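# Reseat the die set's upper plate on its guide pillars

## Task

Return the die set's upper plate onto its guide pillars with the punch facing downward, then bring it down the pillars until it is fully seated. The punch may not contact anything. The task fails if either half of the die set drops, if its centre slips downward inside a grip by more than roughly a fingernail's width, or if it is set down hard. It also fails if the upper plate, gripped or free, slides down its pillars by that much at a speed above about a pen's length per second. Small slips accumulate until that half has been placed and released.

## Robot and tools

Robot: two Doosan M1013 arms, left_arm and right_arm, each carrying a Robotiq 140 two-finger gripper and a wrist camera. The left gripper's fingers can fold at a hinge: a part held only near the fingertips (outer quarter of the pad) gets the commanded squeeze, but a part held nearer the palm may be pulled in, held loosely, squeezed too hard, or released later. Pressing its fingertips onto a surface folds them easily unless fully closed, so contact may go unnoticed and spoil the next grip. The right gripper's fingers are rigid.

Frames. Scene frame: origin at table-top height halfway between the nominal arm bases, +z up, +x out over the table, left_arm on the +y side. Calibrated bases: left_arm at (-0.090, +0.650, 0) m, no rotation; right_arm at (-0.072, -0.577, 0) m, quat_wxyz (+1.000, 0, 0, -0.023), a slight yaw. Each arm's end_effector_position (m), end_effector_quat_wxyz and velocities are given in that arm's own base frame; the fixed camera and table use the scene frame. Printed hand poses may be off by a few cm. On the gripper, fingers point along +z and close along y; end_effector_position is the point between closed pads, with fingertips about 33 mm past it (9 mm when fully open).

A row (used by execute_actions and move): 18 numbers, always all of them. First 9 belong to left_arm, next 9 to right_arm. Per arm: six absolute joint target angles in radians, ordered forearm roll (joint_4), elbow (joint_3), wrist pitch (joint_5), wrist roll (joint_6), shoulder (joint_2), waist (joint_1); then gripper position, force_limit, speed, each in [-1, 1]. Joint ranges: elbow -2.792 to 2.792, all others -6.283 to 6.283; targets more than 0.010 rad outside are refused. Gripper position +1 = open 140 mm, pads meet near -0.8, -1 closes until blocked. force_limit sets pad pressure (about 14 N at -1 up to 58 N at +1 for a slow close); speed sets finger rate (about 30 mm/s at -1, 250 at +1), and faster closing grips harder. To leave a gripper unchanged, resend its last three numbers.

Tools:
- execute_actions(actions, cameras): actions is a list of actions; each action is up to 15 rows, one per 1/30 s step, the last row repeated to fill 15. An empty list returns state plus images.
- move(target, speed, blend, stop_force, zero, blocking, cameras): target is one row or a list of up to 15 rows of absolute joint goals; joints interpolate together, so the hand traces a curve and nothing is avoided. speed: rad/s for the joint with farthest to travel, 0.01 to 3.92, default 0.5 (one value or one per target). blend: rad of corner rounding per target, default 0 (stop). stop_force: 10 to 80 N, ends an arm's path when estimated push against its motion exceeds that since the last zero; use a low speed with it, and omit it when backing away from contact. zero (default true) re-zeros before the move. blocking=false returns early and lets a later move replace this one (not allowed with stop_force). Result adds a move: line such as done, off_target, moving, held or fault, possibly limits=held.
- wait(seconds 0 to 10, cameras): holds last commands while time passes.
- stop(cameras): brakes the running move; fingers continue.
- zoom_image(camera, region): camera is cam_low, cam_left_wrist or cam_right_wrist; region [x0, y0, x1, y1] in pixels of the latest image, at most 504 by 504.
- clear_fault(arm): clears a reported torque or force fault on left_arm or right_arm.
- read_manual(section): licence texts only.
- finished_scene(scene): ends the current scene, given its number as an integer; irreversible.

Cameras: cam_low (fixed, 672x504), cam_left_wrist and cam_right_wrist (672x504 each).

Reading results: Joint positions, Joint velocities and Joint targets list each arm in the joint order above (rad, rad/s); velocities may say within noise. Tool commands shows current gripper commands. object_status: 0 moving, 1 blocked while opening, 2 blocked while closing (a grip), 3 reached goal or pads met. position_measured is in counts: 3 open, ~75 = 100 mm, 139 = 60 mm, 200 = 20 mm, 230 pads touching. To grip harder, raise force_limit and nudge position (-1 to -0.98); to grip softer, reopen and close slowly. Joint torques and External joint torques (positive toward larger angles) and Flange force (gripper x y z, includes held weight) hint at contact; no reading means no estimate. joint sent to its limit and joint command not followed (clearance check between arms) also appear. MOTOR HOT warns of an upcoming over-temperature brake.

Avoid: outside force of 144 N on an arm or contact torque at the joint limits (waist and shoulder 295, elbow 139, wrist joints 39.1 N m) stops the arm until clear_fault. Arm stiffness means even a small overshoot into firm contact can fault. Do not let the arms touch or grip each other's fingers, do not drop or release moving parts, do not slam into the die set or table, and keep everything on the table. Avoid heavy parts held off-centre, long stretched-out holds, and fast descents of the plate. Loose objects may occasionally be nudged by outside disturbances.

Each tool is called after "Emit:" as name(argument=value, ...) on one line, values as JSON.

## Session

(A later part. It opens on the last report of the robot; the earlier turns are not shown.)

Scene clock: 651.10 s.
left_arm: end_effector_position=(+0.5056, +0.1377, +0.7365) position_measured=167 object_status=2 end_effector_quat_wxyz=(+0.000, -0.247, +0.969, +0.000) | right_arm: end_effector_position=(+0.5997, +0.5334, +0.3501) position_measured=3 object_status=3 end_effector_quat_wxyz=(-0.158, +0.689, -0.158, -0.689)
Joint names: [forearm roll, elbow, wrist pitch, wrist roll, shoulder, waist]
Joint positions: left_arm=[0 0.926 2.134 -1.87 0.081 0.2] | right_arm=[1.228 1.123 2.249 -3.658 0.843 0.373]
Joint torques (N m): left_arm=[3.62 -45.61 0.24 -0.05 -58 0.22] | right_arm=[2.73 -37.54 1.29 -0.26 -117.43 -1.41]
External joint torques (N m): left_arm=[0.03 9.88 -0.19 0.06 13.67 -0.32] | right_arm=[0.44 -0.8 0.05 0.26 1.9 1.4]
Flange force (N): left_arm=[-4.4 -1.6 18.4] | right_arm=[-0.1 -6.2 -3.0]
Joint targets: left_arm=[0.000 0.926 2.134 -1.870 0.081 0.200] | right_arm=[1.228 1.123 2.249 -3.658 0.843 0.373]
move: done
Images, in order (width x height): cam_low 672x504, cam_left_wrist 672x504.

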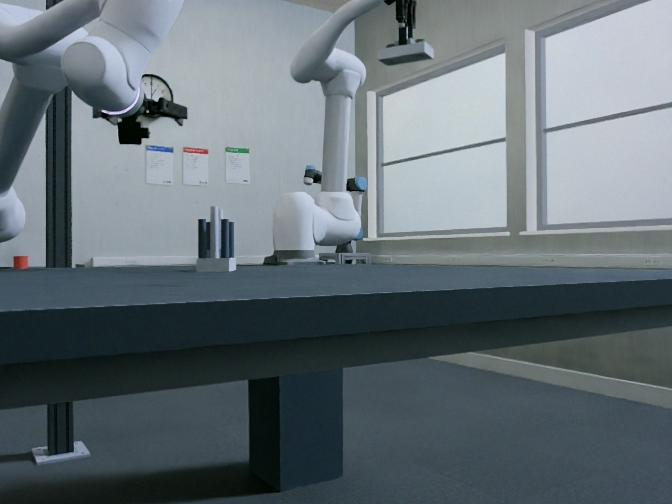

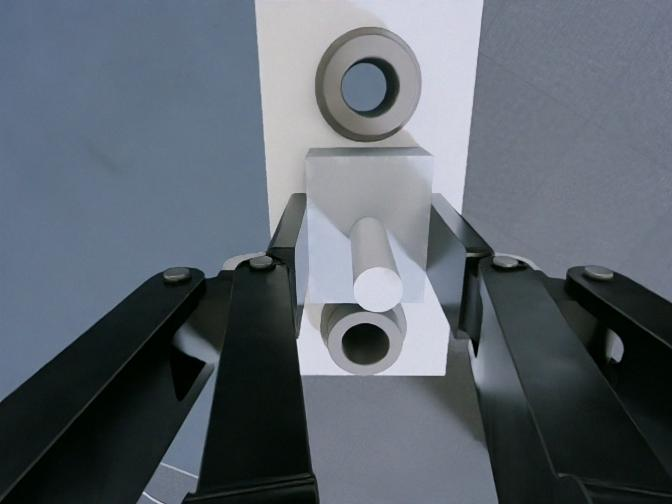

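Emit:
move(target=[[0,0.9262,2.1341,-1.87,0.0813,0.2,-1,1,-1,3.1416,1.2479,2.1244,-3.2013,0.60,1.1793,0.7,0.5,-1],[0,0.9262,2.1341,-1.87,0.0813,0.2,-1,1,-1,3.1416,1.2479,2.1244,-3.2013,0.8765,1.1793,0.7,0.5,-1]], speed=0.7, cameras=["cam_low"])

Emit:
move(target=[0,0.9262,2.1341,-1.87,0.0813,-0.7973,-1,1,-1,3.1416,1.2479,2.1244,-3.2013,0.8765,1.1793,0.7,0.5,-1], speed=0.35, cameras=["all"])

Scene clock: 668.10 s.
left_arm: end_effector_position=(+0.5057, +0.1377, +0.7364) position_measured=167 object_status=2 end_effector_quat_wxyz=(+0.000, -0.247, +0.969, +0.000) | right_arm: end_effector_position=(+0.3314, +0.8930, +0.5881) position_measured=41 object_status=3 end_effector_quat_wxyz=(+0.224, +0.000, +0.000, +0.975)
Joint names: [forearm roll, elbow, wrist pitch, wrist roll, shoulder, waist]
Joint positions: left_arm=[0 0.926 2.134 -1.87 0.081 0.2] | right_arm=[3.142 1.248 2.124 -3.201 0.876 1.179]
Joint torques (N m): left_arm=[3.55 -45.59 0.27 -0.07 -58.2 -0.37] | right_arm=[-3.76 -34.75 0.05 -0.25 -116.16 -0.26]
External joint torques (N m): left_arm=[0.14 9.58 -0.21 0.07 12.9 0.58] | right_arm=[0.11 -1.12 -0.03 0.25 0.21 0.29]
Flange force (N): left_arm=[-4.2 0.3 18.3] | right_arm=[0.4 -3.6 0.2]
Joint targets: left_arm=[0.000 0.926 2.134 -1.870 0.081 0.200] | right_arm=[3.142 1.248 2.124 -3.201 0.876 1.179]
move: done
Images, in order (width x height): cam_low 672x504.

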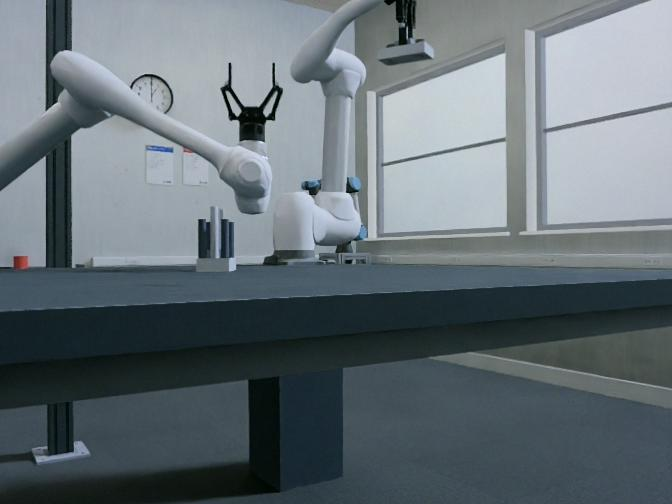

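Scene clock: 671.30 s.
left_arm: end_effector_position=(+0.3900, -0.3501, +0.7364) position_measured=167 object_status=2 end_effector_quat_wxyz=(+0.000, +0.247, +0.969, +0.000) | right_arm: end_effector_position=(+0.3314, +0.8931, +0.5878) position_measured=41 object_status=3 end_effector_quat_wxyz=(+0.224, +0.000, +0.000, +0.975)
Joint names: [forearm roll, elbow, wrist pitch, wrist roll, shoulder, waist]
Joint positions: left_arm=[0 0.926 2.134 -1.87 0.081 -0.797] | right_arm=[3.142 1.248 2.124 -3.201 0.877 1.179]
Joint torques (N m): left_arm=[3.48 -45.55 0.25 -0.07 -58.03 -0.93] | right_arm=[-3.88 -34.85 0.05 -0.36 -116.87 -1.2]
External joint torques (N m): left_arm=[0.19 9.76 -0.21 0.07 13.53 1.02] | right_arm=[0.25 -1.04 -0.04 0.36 0.82 0.77]
Flange force (N): left_arm=[-5.1 0.9 18.2] | right_arm=[0.8 -4.2 -0.4]
Joint targets: left_arm=[0.000 0.926 2.134 -1.870 0.081 -0.797] | right_arm=[3.142 1.248 2.124 -3.201 0.876 1.179]
move: done

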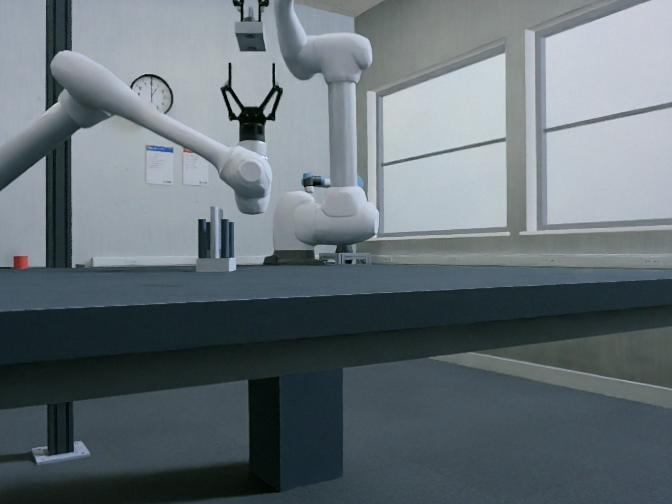

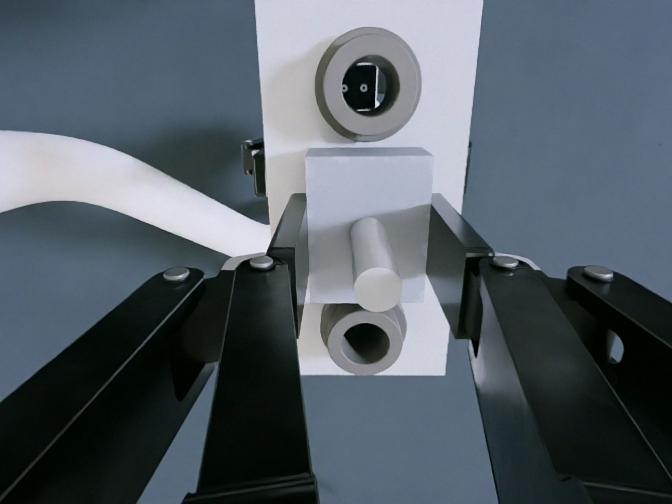

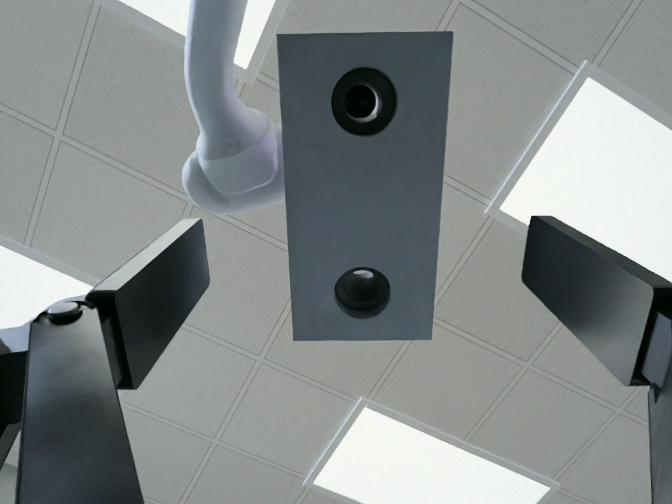

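Emit:
move(target=[0,1.1610,1.9686,-1.870,0.0120,-0.7973,-1,1,-1,3.1416,1.2479,2.1244,-3.2013,0.8765,1.1793,0.7,0.5,-1], speed=0.12, cameras=["all"])

Emit:
zoom_image(camera="cam_low", region=[200, 20, 310, 150])

Scene clock: 695.77 s.
left_arm: end_effector_position=(+0.3899, -0.3499, +0.6565) position_measured=167 object_status=2 end_effector_quat_wxyz=(+0.000, +0.246, +0.969, +0.000) | right_arm: end_effector_position=(+0.3314, +0.8931, +0.5878) position_measured=41 object_status=3 end_effector_quat_wxyz=(+0.224, +0.000, +0.000, +0.975)
Joint names: [forearm roll, elbow, wrist pitch, wrist roll, shoulder, waist]
Joint positions: left_arm=[0 1.161 1.969 -1.87 0.012 -0.797] | right_arm=[3.142 1.248 2.124 -3.201 0.877 1.179]
Joint torques (N m): left_arm=[3.89 -49.71 0.24 -0.04 -53.77 -0.49] | right_arm=[-3.86 -34.77 -0.06 -0.32 -116.67 -0.38]
External joint torques (N m): left_arm=[0.1 10.66 -0.19 0.04 13.17 0.45] | right_arm=[0.24 -1.01 0.07 0.32 0.89 0.27]
Flange force (N): left_arm=[-4.0 0.0 19.5] | right_arm=[0.3 -4.1 -0.6]
Joint targets: left_arm=[0.000 1.161 1.969 -1.870 0.012 -0.797] | right_arm=[3.142 1.248 2.124 -3.201 0.876 1.179]
move: done

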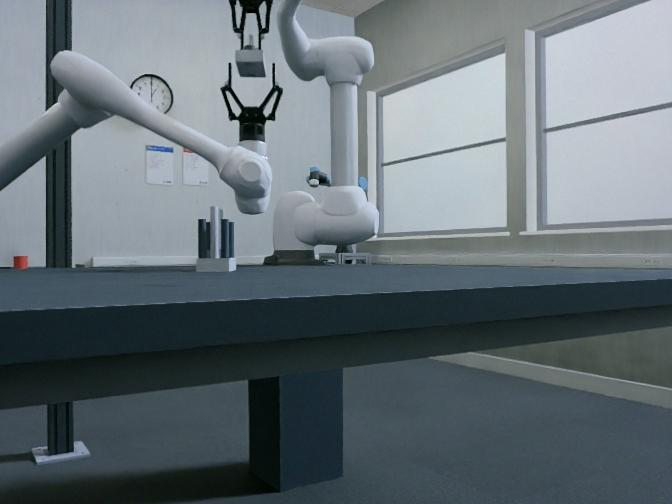

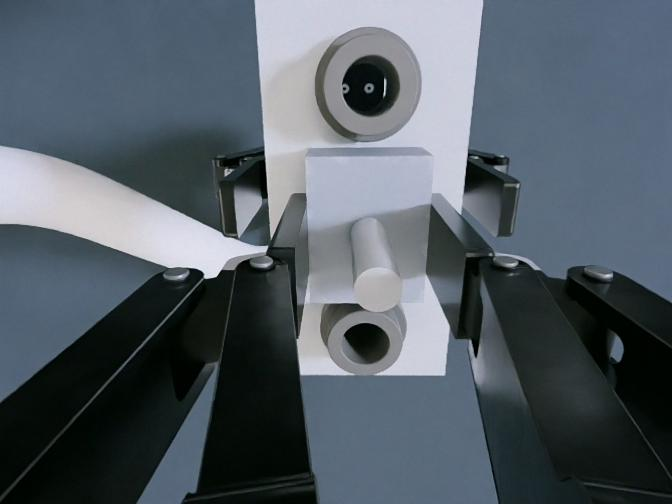

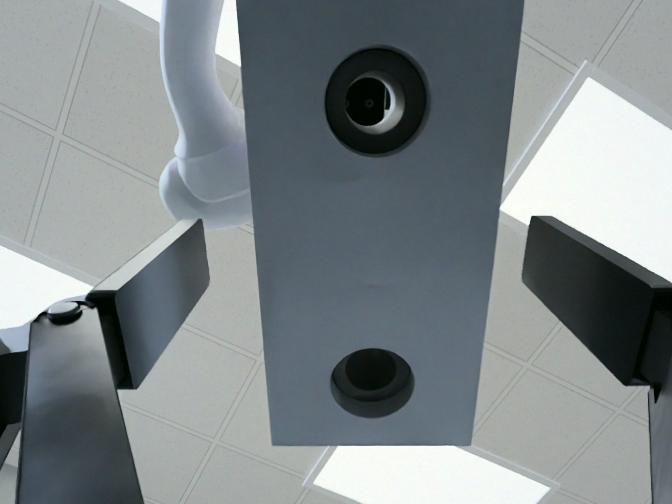

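Scaled by 3.877 from the camera's 672x504 image, which has a finer 960x720 frame.

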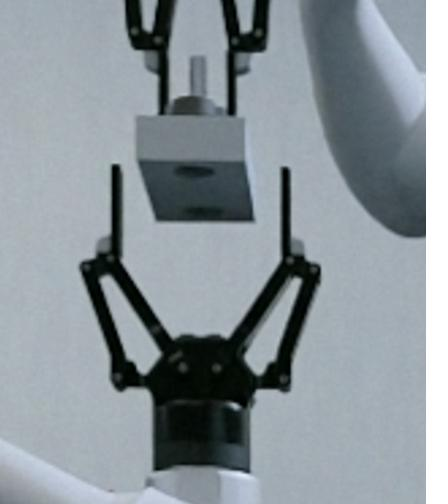

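Emit:
move(target=[0,1.1610,1.9686,-1.870,0.0120,-0.7973,-1,1,-1,3.1416,1.2479,2.1244,-3.2013,0.8765,1.1793,-1,0.8,-1], cameras=["all"])

Emit:
wait(seconds=0.8)

Emit:
zoom_image(camera="cam_low", region=[200, 20, 310, 150])

Scene clock: 706.37 s.
left_arm: end_effector_position=(+0.3900, -0.3498, +0.6565) position_measured=167 object_status=2 end_effector_quat_wxyz=(+0.000, +0.246, +0.969, +0.000) | right_arm: end_effector_position=(+0.3314, +0.8931, +0.5877) position_measured=111 object_status=0 end_effector_quat_wxyz=(+0.224, +0.000, +0.000, +0.975)
Joint names: [forearm roll, elbow, wrist pitch, wrist roll, shoulder, waist]
Joint positions: left_arm=[0 1.161 1.969 -1.87 0.012 -0.797] | right_arm=[3.142 1.248 2.124 -3.201 0.877 1.179]
Joint torques (N m): left_arm=[-12.99 -29.78 -6.55 -0.22 -22.4 -29.29] | right_arm=[-3.36 -50.16 -20.41 -0.5 -130.99 -4.08]
External joint torques (N m): left_arm=[16.97 -9.08 6.58 0.22 -17.53 29.16] | right_arm=[-0.29 14.25 20.43 0.5 14.75 4.31]
Flange force (N): left_arm=[-3.6 56.8 -24.8] | right_arm=[-0.8 49.6 -42.3]
Joint targets: left_arm=[0.000 1.161 1.969 -1.870 0.012 -0.797] | right_arm=[3.142 1.248 2.124 -3.201 0.876 1.179]
move: done

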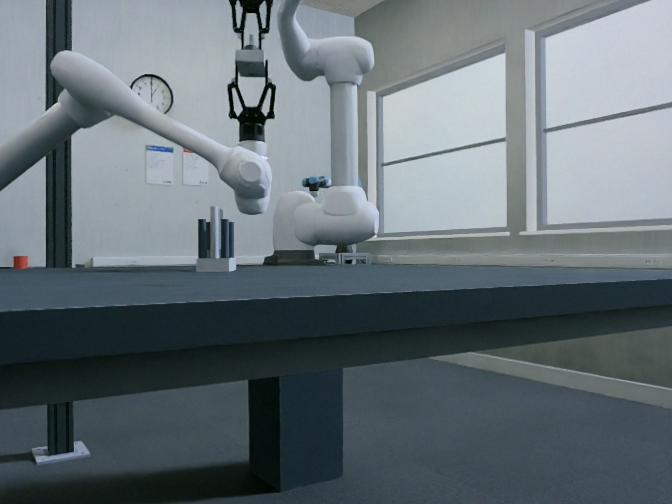

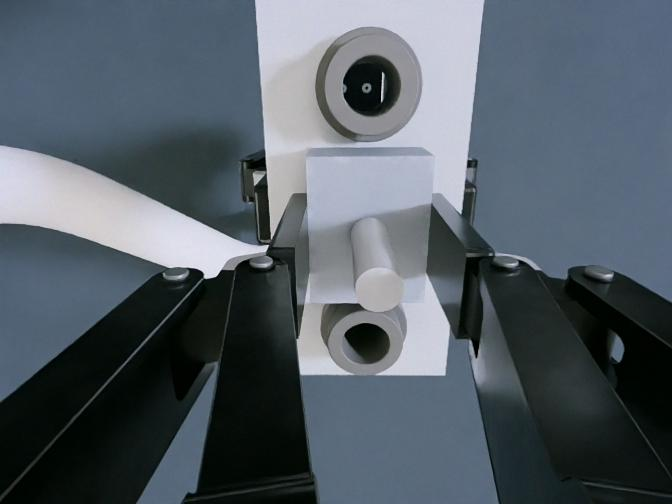

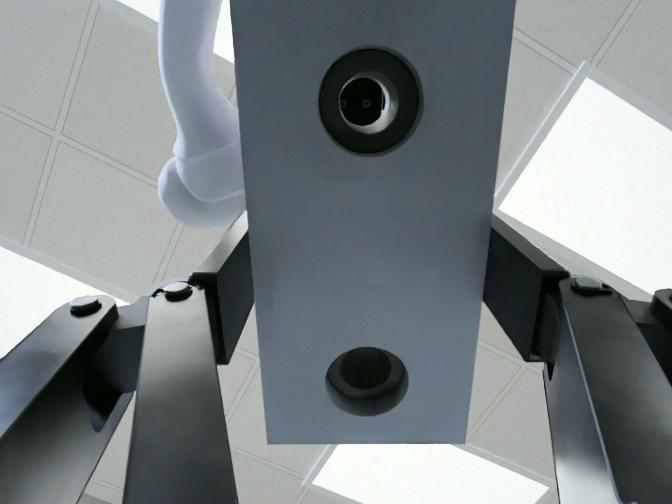

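Scene clock: 707.17 s.
left_arm: end_effector_position=(+0.3899, -0.3499, +0.6565) position_measured=167 object_status=2 end_effector_quat_wxyz=(+0.000, +0.246, +0.969, +0.000) | right_arm: end_effector_position=(+0.3314, +0.8931, +0.5878) position_measured=111 object_status=2 end_effector_quat_wxyz=(+0.224, +0.000, +0.000, +0.975)
Joint names: [forearm roll, elbow, wrist pitch, wrist roll, shoulder, waist]
Joint positions: left_arm=[0 1.161 1.969 -1.87 0.012 -0.797] | right_arm=[3.142 1.248 2.124 -3.201 0.877 1.179]
Joint torques (N m): left_arm=[-14.39 -29.07 -6.86 -0.19 -21.03 -31.25] | right_arm=[-3.07 -50.49 -21.71 -0.47 -130.22 -5.49]
External joint torques (N m): left_arm=[18.38 -9.9 6.89 0.19 -19.3 31.27] | right_arm=[-0.58 14.6 21.72 0.47 14.17 6.06]
Flange force (N): left_arm=[-3.3 60.9 -26.3] | right_arm=[0.8 53.4 -43.5]
Joint targets: left_arm=[0.000 1.161 1.969 -1.870 0.012 -0.797] | right_arm=[3.142 1.248 2.124 -3.201 0.876 1.179]
Tool commands: left_gripper/position=-1.0 left_gripper/force_limit=+1.0 left_gripper/speed=-1.0 right_gripper/position=-1.0 right_gripper/force_limit=+0.8 right_gripper/speed=-1.0
wait: 0.80 s; at rest by 0.17 s

Scaled by 3.877 from the camera's 672x504 image, which has a finer 960x720 frame.
This view is cut from an older image: the scene may have changed since it was taken.

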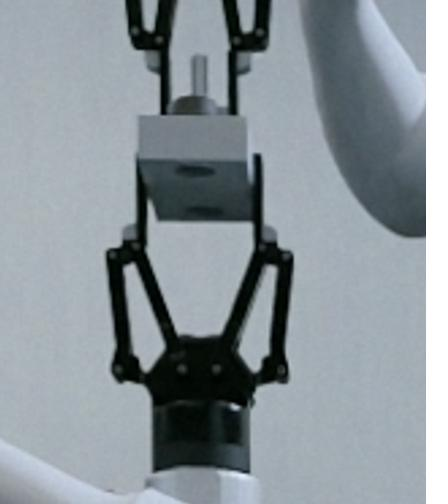

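Emit:
move(target=[[0,1.1610,1.9686,-1.870,0.0120,-0.7973,-1,1,-1,3.1416,1.2479,2.1244,-3.2013,0.8765,1.1793,0.35,0.8,-1],[0,1.1610,1.9686,-1.870,0.0120,-0.7973,-1,1,-1,3.1416,1.2522,2.1266,-3.2013,0.8743,1.1793,0.35,0.8,-1],[0,1.1610,1.9686,-1.870,0.0120,-0.7973,-1,1,-1,3.1416,1.2522,2.1266,-3.2013,0.8743,1.1793,-1,0.8,-1]], speed=0.2, cameras=["all"])

Emit:
wait(seconds=0.8)

Scene clock: 747.57 s.
left_arm: end_effector_position=(+0.3899, -0.3499, +0.6566) position_measured=167 object_status=2 end_effector_quat_wxyz=(+0.000, +0.246, +0.969, +0.000) | right_arm: end_effector_position=(+0.3308, +0.8917, +0.5878) position_measured=111 object_status=0 end_effector_quat_wxyz=(+0.224, +0.000, +0.000, +0.975)
Joint names: [forearm roll, elbow, wrist pitch, wrist roll, shoulder, waist]
Joint positions: left_arm=[0 1.161 1.969 -1.87 0.012 -0.797] | right_arm=[3.142 1.252 2.127 -3.201 0.874 1.179]
Joint torques (N m): left_arm=[-0.36 -41.16 -1.63 -0.15 -41.73 -8.04] | right_arm=[-3.64 -41.64 -5.62 -0.39 -126 -1.72]
External joint torques (N m): left_arm=[4.33 2.36 1.66 0.15 1.98 7.91] | right_arm=[0.03 5.92 5.63 0.39 10.68 1.28]
Flange force (N): left_arm=[-3.9 14.9 1.6] | right_arm=[0.0 9.9 -18.2]
Joint targets: left_arm=[0.000 1.161 1.969 -1.870 0.012 -0.797] | right_arm=[3.142 1.252 2.127 -3.201 0.874 1.179]
move: done

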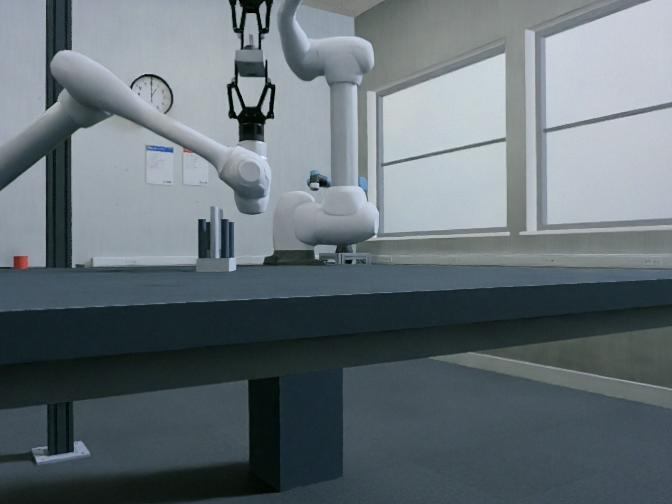

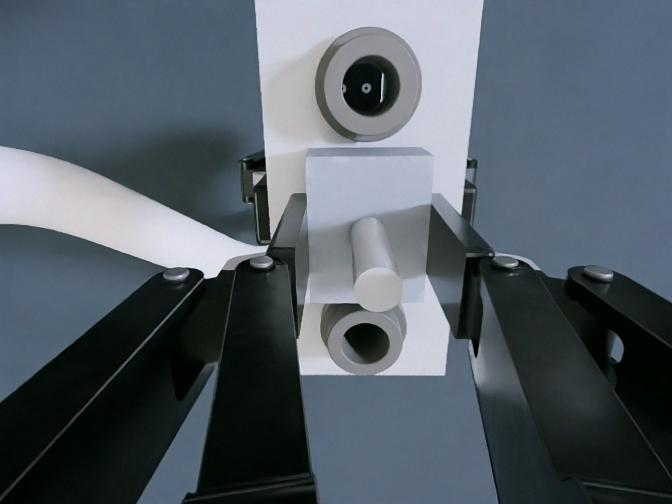

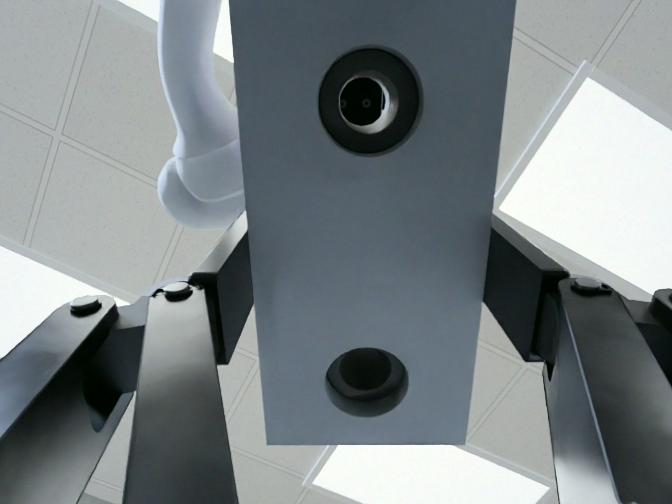

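Scene clock: 748.37 s.
left_arm: end_effector_position=(+0.3899, -0.3499, +0.6565) position_measured=167 object_status=2 end_effector_quat_wxyz=(+0.000, +0.246, +0.969, +0.000) | right_arm: end_effector_position=(+0.3308, +0.8917, +0.5879) position_measured=111 object_status=2 end_effector_quat_wxyz=(+0.224, +0.000, +0.000, +0.975)
Joint names: [forearm roll, elbow, wrist pitch, wrist roll, shoulder, waist]
Joint positions: left_arm=[0 1.161 1.969 -1.87 0.012 -0.797] | right_arm=[3.142 1.252 2.127 -3.201 0.874 1.179]
Joint torques (N m): left_arm=[-1 -41.05 -1.78 -0.14 -41.65 -9.35] | right_arm=[-3.67 -41.72 -6.4 -0.41 -125.86 -1.93]
External joint torques (N m): left_arm=[4.96 2.26 1.81 0.14 1.95 9.15] | right_arm=[0.04 5.87 6.41 0.41 10.12 1.64]
Flange force (N): left_arm=[-4.7 17.1 1.1] | right_arm=[0.2 11.6 -18.6]
Joint targets: left_arm=[0.000 1.161 1.969 -1.870 0.012 -0.797] | right_arm=[3.142 1.252 2.127 -3.201 0.874 1.179]
Tool commands: left_gripper/position=-1.0 left_gripper/force_limit=+1.0 left_gripper/speed=-1.0 right_gripper/position=-1.0 right_gripper/force_limit=+0.8 right_gripper/speed=-1.0
wait: 0.80 s; at rest by 0.17 s

Emit:
move(target=[0,1.1610,1.9686,-1.870,0.0120,-0.7973,-0.03,1,-1,3.1416,1.2522,2.1266,-3.2013,0.8743,1.1793,-1,0.8,-1], cameras=["cam_low","cam_left_wrist"])

Emit:
move(target=[[0,0.9262,2.1341,-1.870,0.0813,-0.7973,-0.03,1,-1,3.1416,1.2522,2.1266,-3.2013,0.8743,1.1793,-1,0.8,-1],[0,0.9262,2.1341,-1.870,-0.1,-0.7973,-0.03,1,-1,3.1416,1.2522,2.1266,-3.2013,0.8743,1.1793,-1,0.8,-1],[0,0.9262,2.1341,-1.870,-0.1,0.3,-0.03,1,-1,3.1416,1.2522,2.1266,-3.2013,0.8743,1.1793,-1,0.8,-1]], speed=[0.12,0.3,0.5], cameras=["all"])

Scene clock: 763.80 s.
left_arm: end_effector_position=(+0.3899, -0.3499, +0.6565) position_measured=132 object_status=0 end_effector_quat_wxyz=(+0.000, +0.246, +0.969, +0.000) | right_arm: end_effector_position=(+0.3308, +0.8917, +0.5879) position_measured=111 object_status=2 end_effector_quat_wxyz=(+0.224, +0.000, +0.000, +0.975)
Joint names: [forearm roll, elbow, wrist pitch, wrist roll, shoulder, waist]
Joint positions: left_arm=[0 1.161 1.969 -1.87 0.012 -0.797] | right_arm=[3.142 1.252 2.127 -3.201 0.874 1.179]
Joint torques (N m): left_arm=[3.88 -40.17 0.17 -0.06 -44.11 -0.61] | right_arm=[-3.8 -43.02 0.01 -0.31 -133.44 -0.67]
External joint torques (N m): left_arm=[0.11 1.19 -0.12 0.06 3.67 0.62] | right_arm=[0.17 7.12 0.01 0.31 17.37 0.29]
Flange force (N): left_arm=[-4.3 0.3 0.9] | right_arm=[0.4 -4.5 -17.8]
Joint targets: left_arm=[0.000 1.161 1.969 -1.870 0.012 -0.797] | right_arm=[3.142 1.252 2.127 -3.201 0.874 1.179]
move: done
Images, in order (width x height): cam_low 672x504, cam_left_wrist 672x504.

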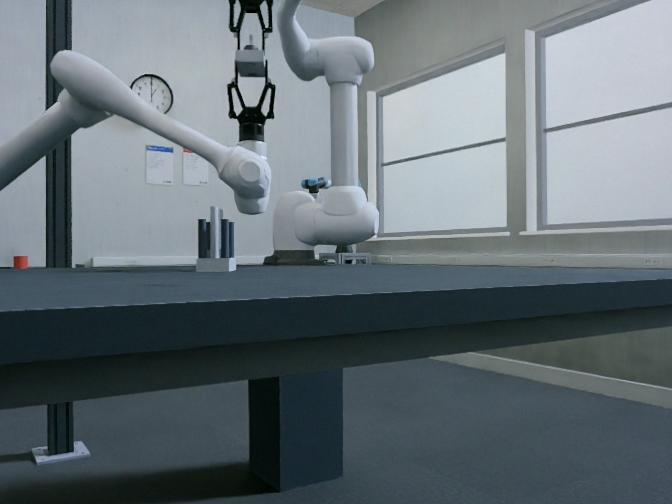

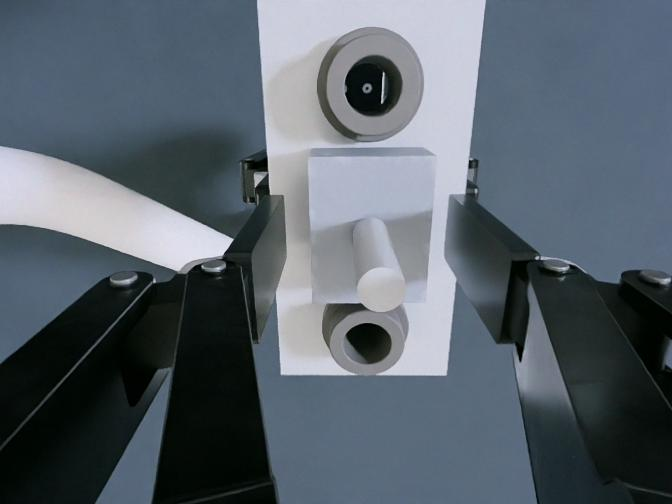

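Scene clock: 769.27 s.
left_arm: end_effector_position=(+0.3807, +0.1538, +0.8211) position_measured=132 object_status=3 end_effector_quat_wxyz=(+0.091, -0.294, +0.952, +0.000) | right_arm: end_effector_position=(+0.3308, +0.8917, +0.5879) position_measured=111 object_status=2 end_effector_quat_wxyz=(+0.224, +0.000, +0.000, +0.975)
Joint names: [forearm roll, elbow, wrist pitch, wrist roll, shoulder, waist]
Joint positions: left_arm=[0 0.926 2.134 -1.87 -0.1 0.3] | right_arm=[3.142 1.252 2.127 -3.201 0.874 1.179]
Joint torques (N m): left_arm=[3.09 -32.54 -0.31 -0.06 -24.79 -0.29] | right_arm=[-3.83 -43.13 -0.01 -0.24 -133.92 -1.19]
External joint torques (N m): left_arm=[0.11 0.88 -0.15 0.06 3.21 0.41] | right_arm=[0.18 7.38 0.02 0.24 18.32 1.95]
Flange force (N): left_arm=[-4.1 0.4 -0.2] | right_arm=[2.3 -5.0 -18.7]
Joint targets: left_arm=[0.000 0.926 2.134 -1.870 -0.100 0.300] | right_arm=[3.142 1.252 2.127 -3.201 0.874 1.179]
move: done

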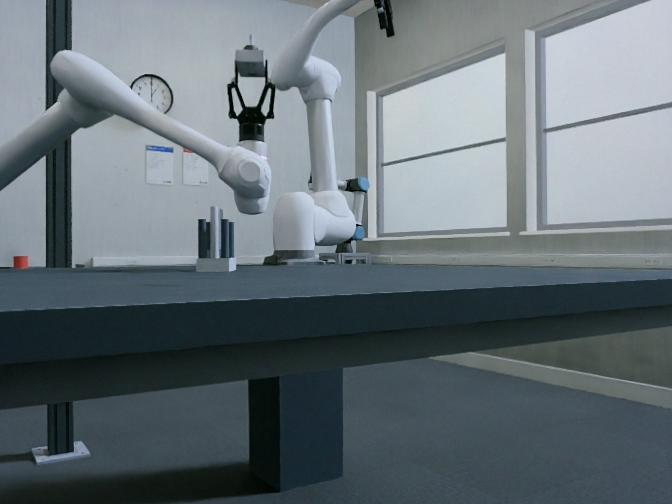

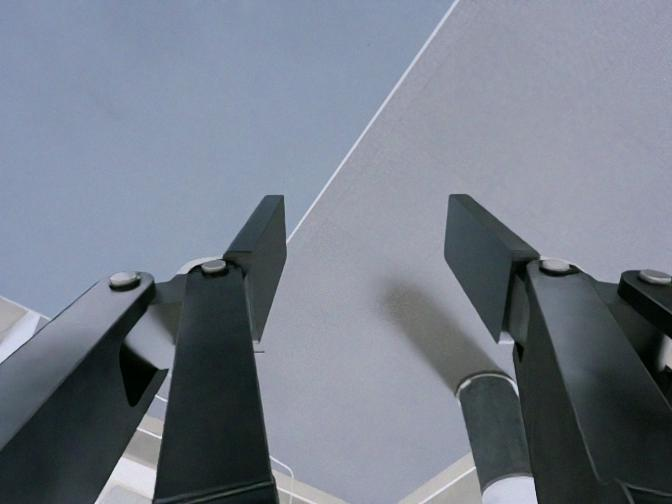

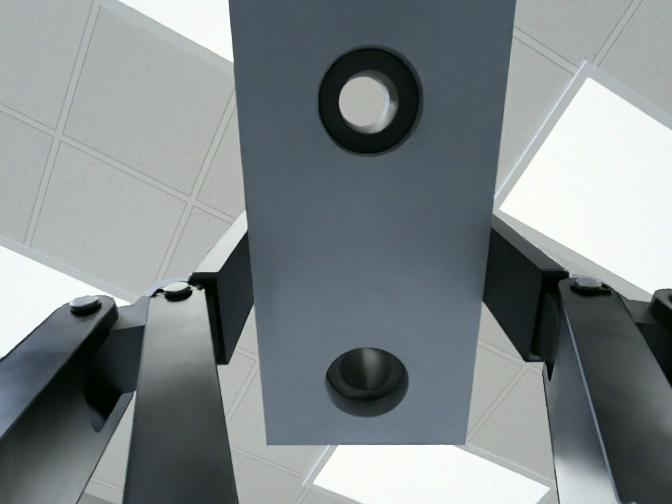

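Emit:
move(target=[[0,0.9262,2.1341,-1.870,-0.1,0.6,-0.03,1,-1,3.1416,1.2522,2.1266,-3.2013,0.55,0.9248,-1,0.8,-1],[0,0.9262,2.1341,-1.870,-0.1,0.6,-0.03,1,-1,3.1416,1.0868,-1.5052,-3.331,0.5496,0.9248,-1,0.8,-1]], speed=[0.3,0.65], cameras=["all"])

Scene clock: 823.07 s.
left_arm: end_effector_position=(+0.3182, +0.2595, +0.8211) position_measured=132 object_status=3 end_effector_quat_wxyz=(+0.089, -0.433, +0.897, +0.014) | right_arm: end_effector_position=(+0.5032, +0.7248, +0.3121) position_measured=111 object_status=2 end_effector_quat_wxyz=(+0.000, +0.226, +0.974, +0.000)
Joint names: [forearm roll, elbow, wrist pitch, wrist roll, shoulder, waist]
Joint positions: left_arm=[0 0.926 2.134 -1.87 -0.1 0.6] | right_arm=[3.142 1.087 -1.505 -3.331 0.55 0.925]
Joint torques (N m): left_arm=[3.09 -32.49 -0.35 -0.07 -24.89 -0.4] | right_arm=[-4.52 -50.71 -0.1 -0.27 -113.94 -1.21]
External joint torques (N m): left_arm=[0.1 0.87 -0.11 0.07 3.38 0.51] | right_arm=[0.28 8.93 0.09 0.27 18.18 1.33]
Flange force (N): left_arm=[-4.5 0.7 -0.5] | right_arm=[0.7 7.6 16.6]
Joint targets: left_arm=[0.000 0.926 2.134 -1.870 -0.100 0.600] | right_arm=[3.142 1.087 -1.505 -3.331 0.550 0.925]
move: done

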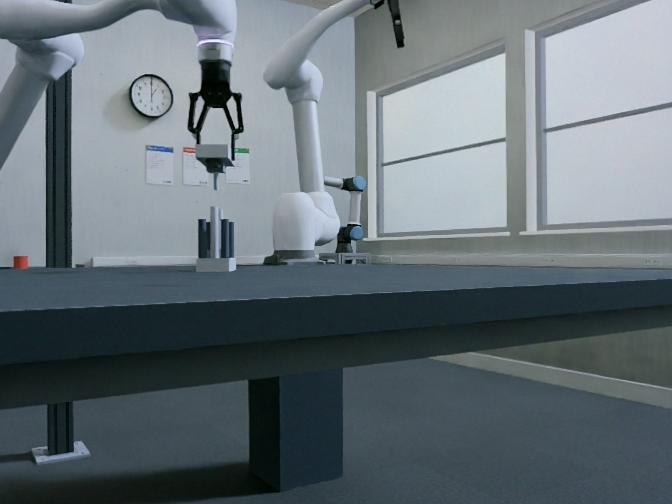

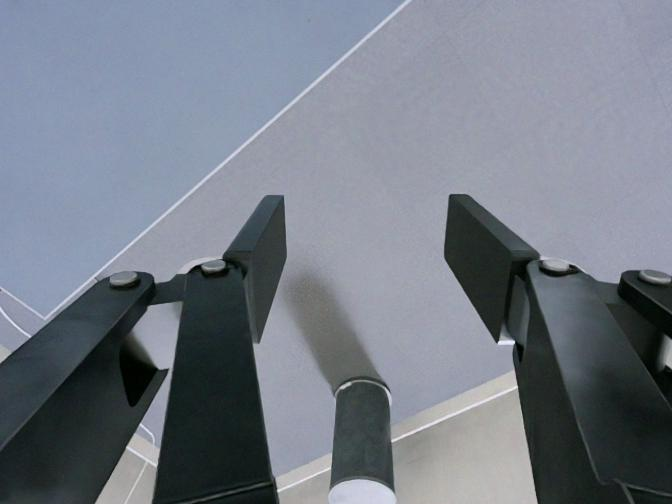

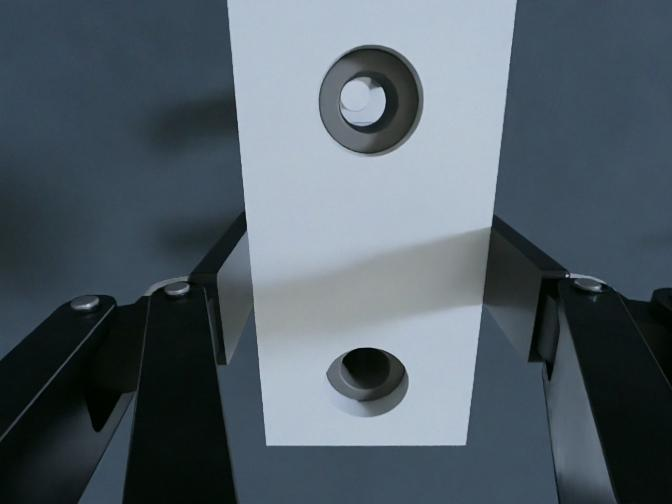

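Emit:
zoom_image(camera="cam_right_wrist", region=[300, 30, 440, 170])

Emit:
zoom_image(camera="cam_low", region=[170, 130, 270, 280])

Scaled by 3.600 from the camera's 672x504 image, which has a finer 960x720 frame.

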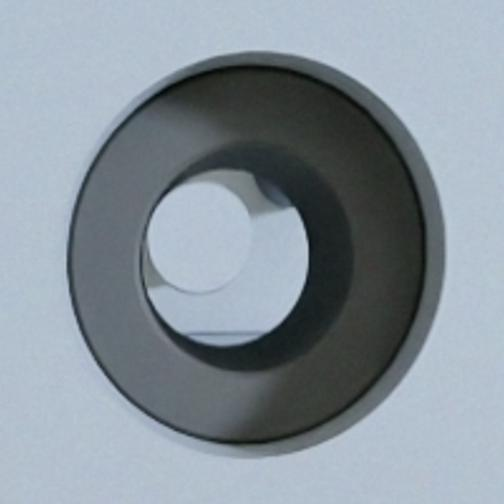

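Scaled by 3.360 from the camera's 672x504 image, which has a finer 960x720 frame.

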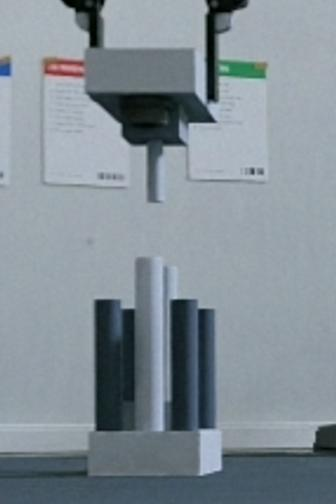

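Emit:
move(target=[-1.2536,1.5391,1.9155,-2.371,0.7479,-0.0385,1,1,-0.5,3.1416,1.2032,-1.3712,-3.3265,0.5672,0.9293,-1,0.8,-1], speed=0.45, cameras=["all"])

Emit:
zoom_image(camera="cam_right_wrist", region=[300, 30, 440, 170])

Emit:
zoom_image(camera="cam_low", region=[180, 170, 260, 280])

Emit:
zoom_image(camera="cam_left_wrist", region=[200, 100, 480, 340])

Scene clock: 915.07 s.
left_arm: end_effector_position=(+0.6838, -0.2894, +0.2401) position_measured=3 object_status=3 end_effector_quat_wxyz=(+0.609, +0.360, -0.608, +0.360) | right_arm: end_effector_position=(+0.4996, +0.7265, +0.2320) position_measured=111 object_status=2 end_effector_quat_wxyz=(+0.000, +0.226, +0.974, +0.000)
Joint names: [forearm roll, elbow, wrist pitch, wrist roll, shoulder, waist]
Joint positions: left_arm=[-1.254 1.539 1.916 -2.371 0.748 -0.039] | right_arm=[3.142 1.203 -1.371 -3.326 0.567 0.929]
Joint torques (N m): left_arm=[-0.88 -28.46 2.13 -0.07 -104.11 0.08] | right_arm=[-4.38 -49.98 -0.06 -0.26 -114.35 -0.96]
External joint torques (N m): left_arm=[0.05 0.45 -0.22 0.07 4.81 -0.1] | right_arm=[0.19 8.63 0.04 0.26 16.85 1.07]
Flange force (N): left_arm=[-5.4 -4.1 -2.0] | right_arm=[0.8 5.2 16.8]
Joint targets: left_arm=[-1.254 1.539 1.916 -2.371 0.748 -0.038] | right_arm=[3.142 1.203 -1.371 -3.326 0.567 0.929]
move: done

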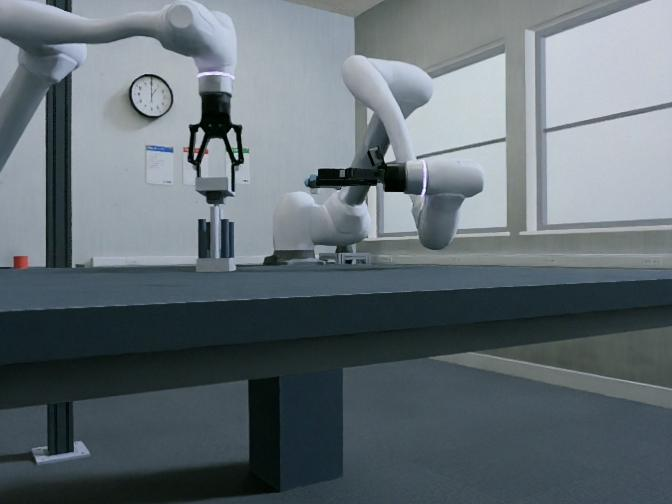

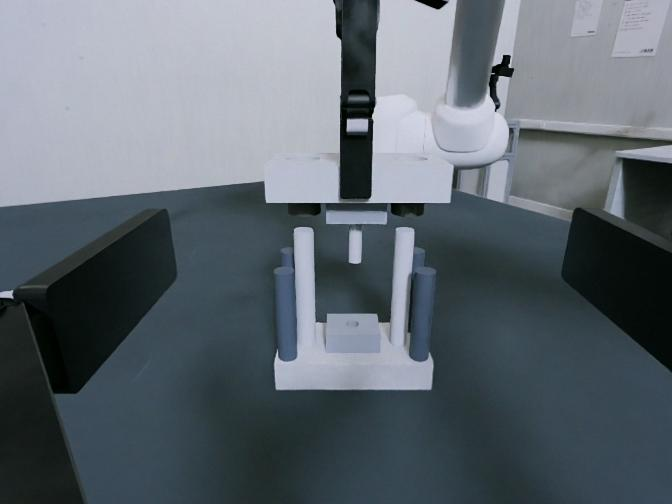

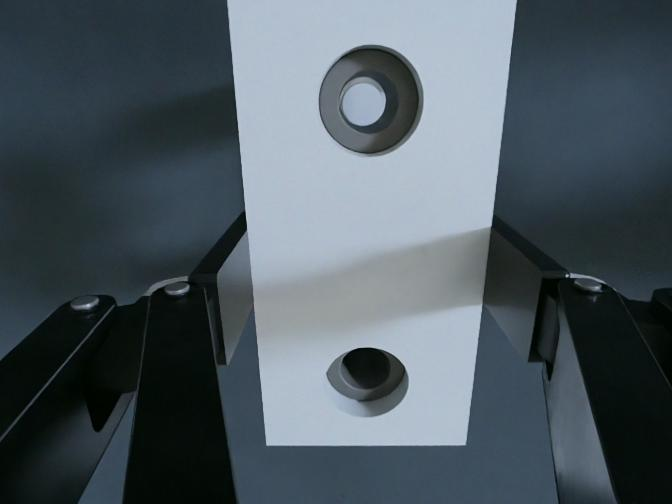

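Scaled by 3.600 from the camera's 672x504 image, which has a finer 960x720 frame.

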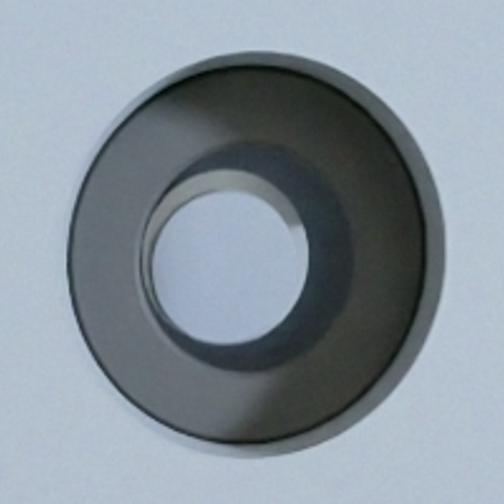

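Scaled by 4.582 from the camera's 672x504 image, which has a finer 960x720 frame.

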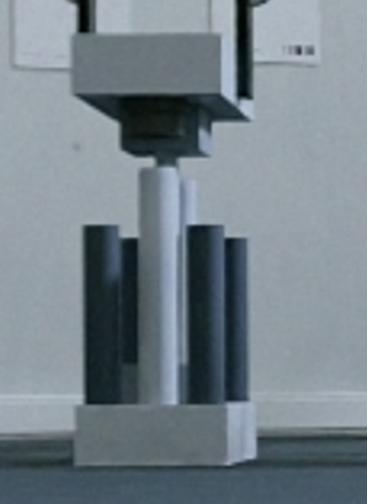

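Scaled by 1.800 from the camera's 672x504 image, which has a finer 960x720 frame.

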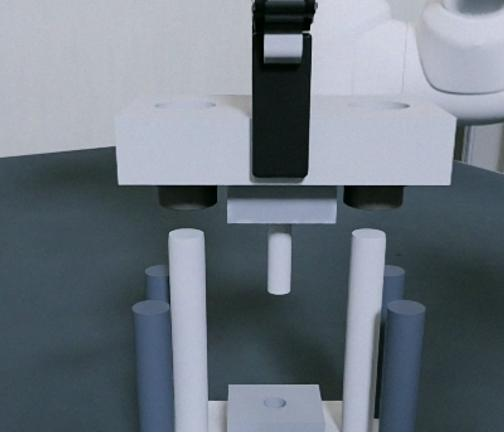

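Emit:
zoom_image(camera="cam_low", region=[190, 170, 245, 225])

Emit:
zoom_image(camera="cam_low", region=[190, 220, 245, 275])

Emit:
zoom_image(camera="cam_left_wrist", region=[260, 145, 460, 295])

Scaled by 9.164 from the camera's 672x504 image, which has a finer 960x720 frame.

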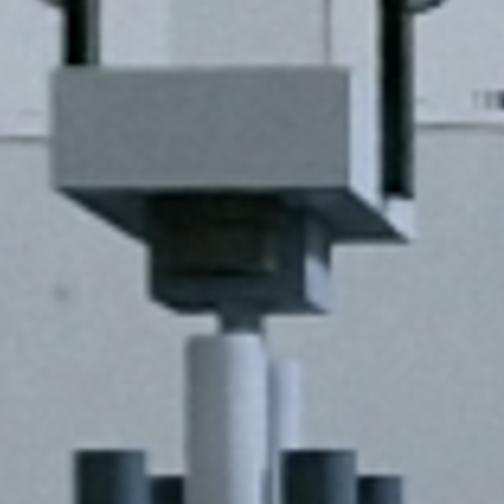

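Scaled by 9.164 from the camera's 672x504 image, which has a finer 960x720 frame.

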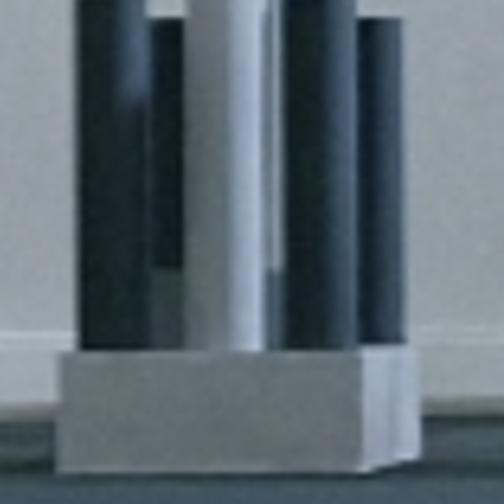

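Scaled by 2.520 from the camera's 672x504 image, which has a finer 960x720 frame.

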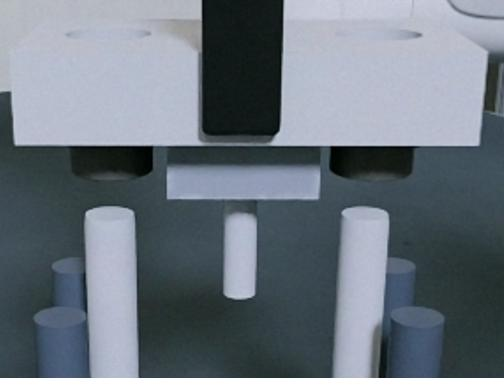

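Emit:
move(target=[-1.2536,1.5391,1.9155,-2.371,0.7479,-0.0385,1,1,-0.5,3.1416,1.22982,-1.33235,-3.32717,0.57942,0.92863,-1,0.8,-1], speed=0.05, cameras=["all"])

Emit:
zoom_image(camera="cam_right_wrist", region=[300, 30, 440, 170])

Emit:
zoom_image(camera="cam_low", region=[190, 170, 245, 225])

Emit:
zoom_image(camera="cam_left_wrist", region=[260, 145, 460, 295])

Scene clock: 985.60 s.
left_arm: end_effector_position=(+0.6838, -0.2894, +0.2402) position_measured=3 object_status=3 end_effector_quat_wxyz=(+0.609, +0.360, -0.608, +0.360) | right_arm: end_effector_position=(+0.5010, +0.7275, +0.2066) position_measured=111 object_status=2 end_effector_quat_wxyz=(+0.000, +0.226, +0.974, +0.000)
Joint names: [forearm roll, elbow, wrist pitch, wrist roll, shoulder, waist]
Joint positions: left_arm=[-1.254 1.539 1.915 -2.371 0.748 -0.038] | right_arm=[3.142 1.23 -1.332 -3.327 0.58 0.929]
Joint torques (N m): left_arm=[-0.91 -28.57 2.1 -0.07 -104.2 -0.59] | right_arm=[-2.81 -51.08 1.11 -0.09 -114.46 2.58]
External joint torques (N m): left_arm=[0.08 0.59 -0.19 0.07 5.11 0.39] | right_arm=[-1.35 10.15 -1.13 0.09 16.46 -2.74]
Flange force (N): left_arm=[-5.8 -3.8 -2.6] | right_arm=[-3.1 0.5 16.9]
Joint targets: left_arm=[-1.254 1.539 1.916 -2.371 0.748 -0.038] | right_arm=[3.142 1.230 -1.332 -3.327 0.579 0.929]
move: done

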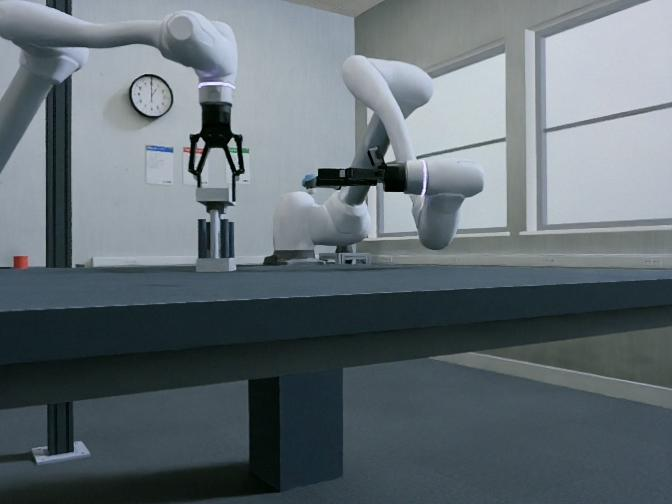

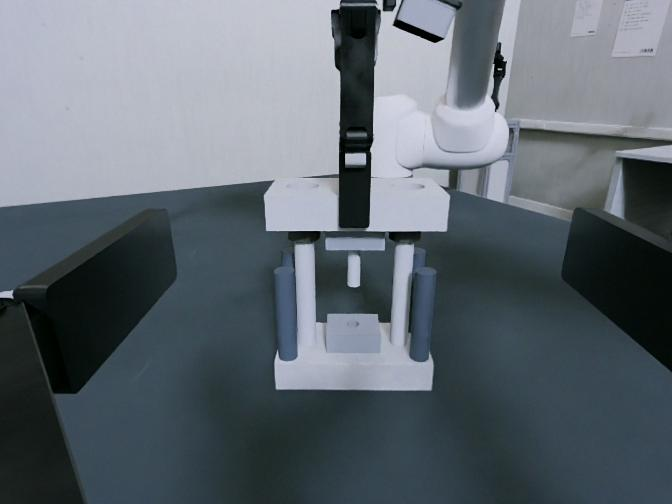

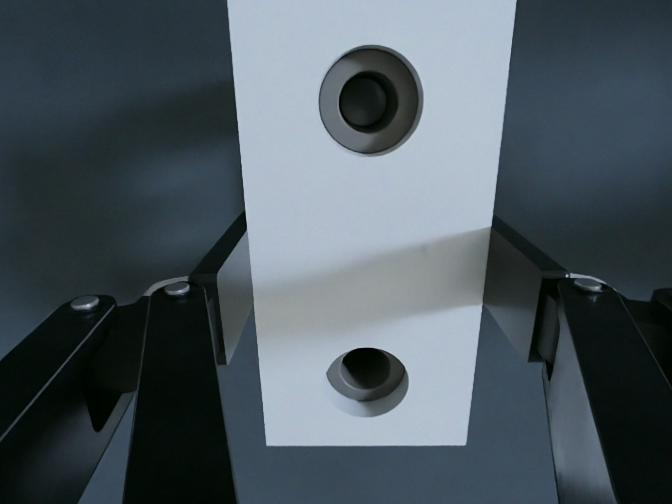

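Scaled by 3.600 from the camera's 672x504 image, which has a finer 960x720 frame.

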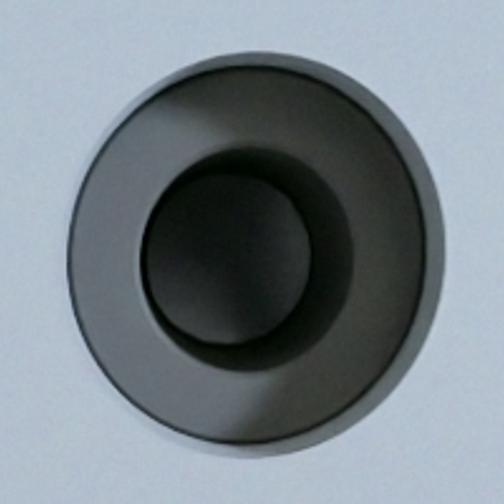

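Scaled by 9.164 from the camera's 672x504 image, which has a finer 960x720 frame.

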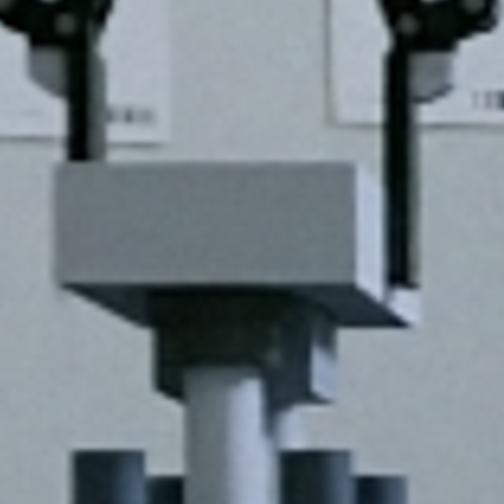

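Scaled by 2.520 from the camera's 672x504 image, which has a finer 960x720 frame.

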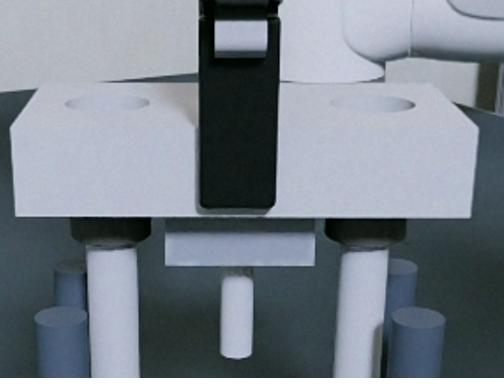

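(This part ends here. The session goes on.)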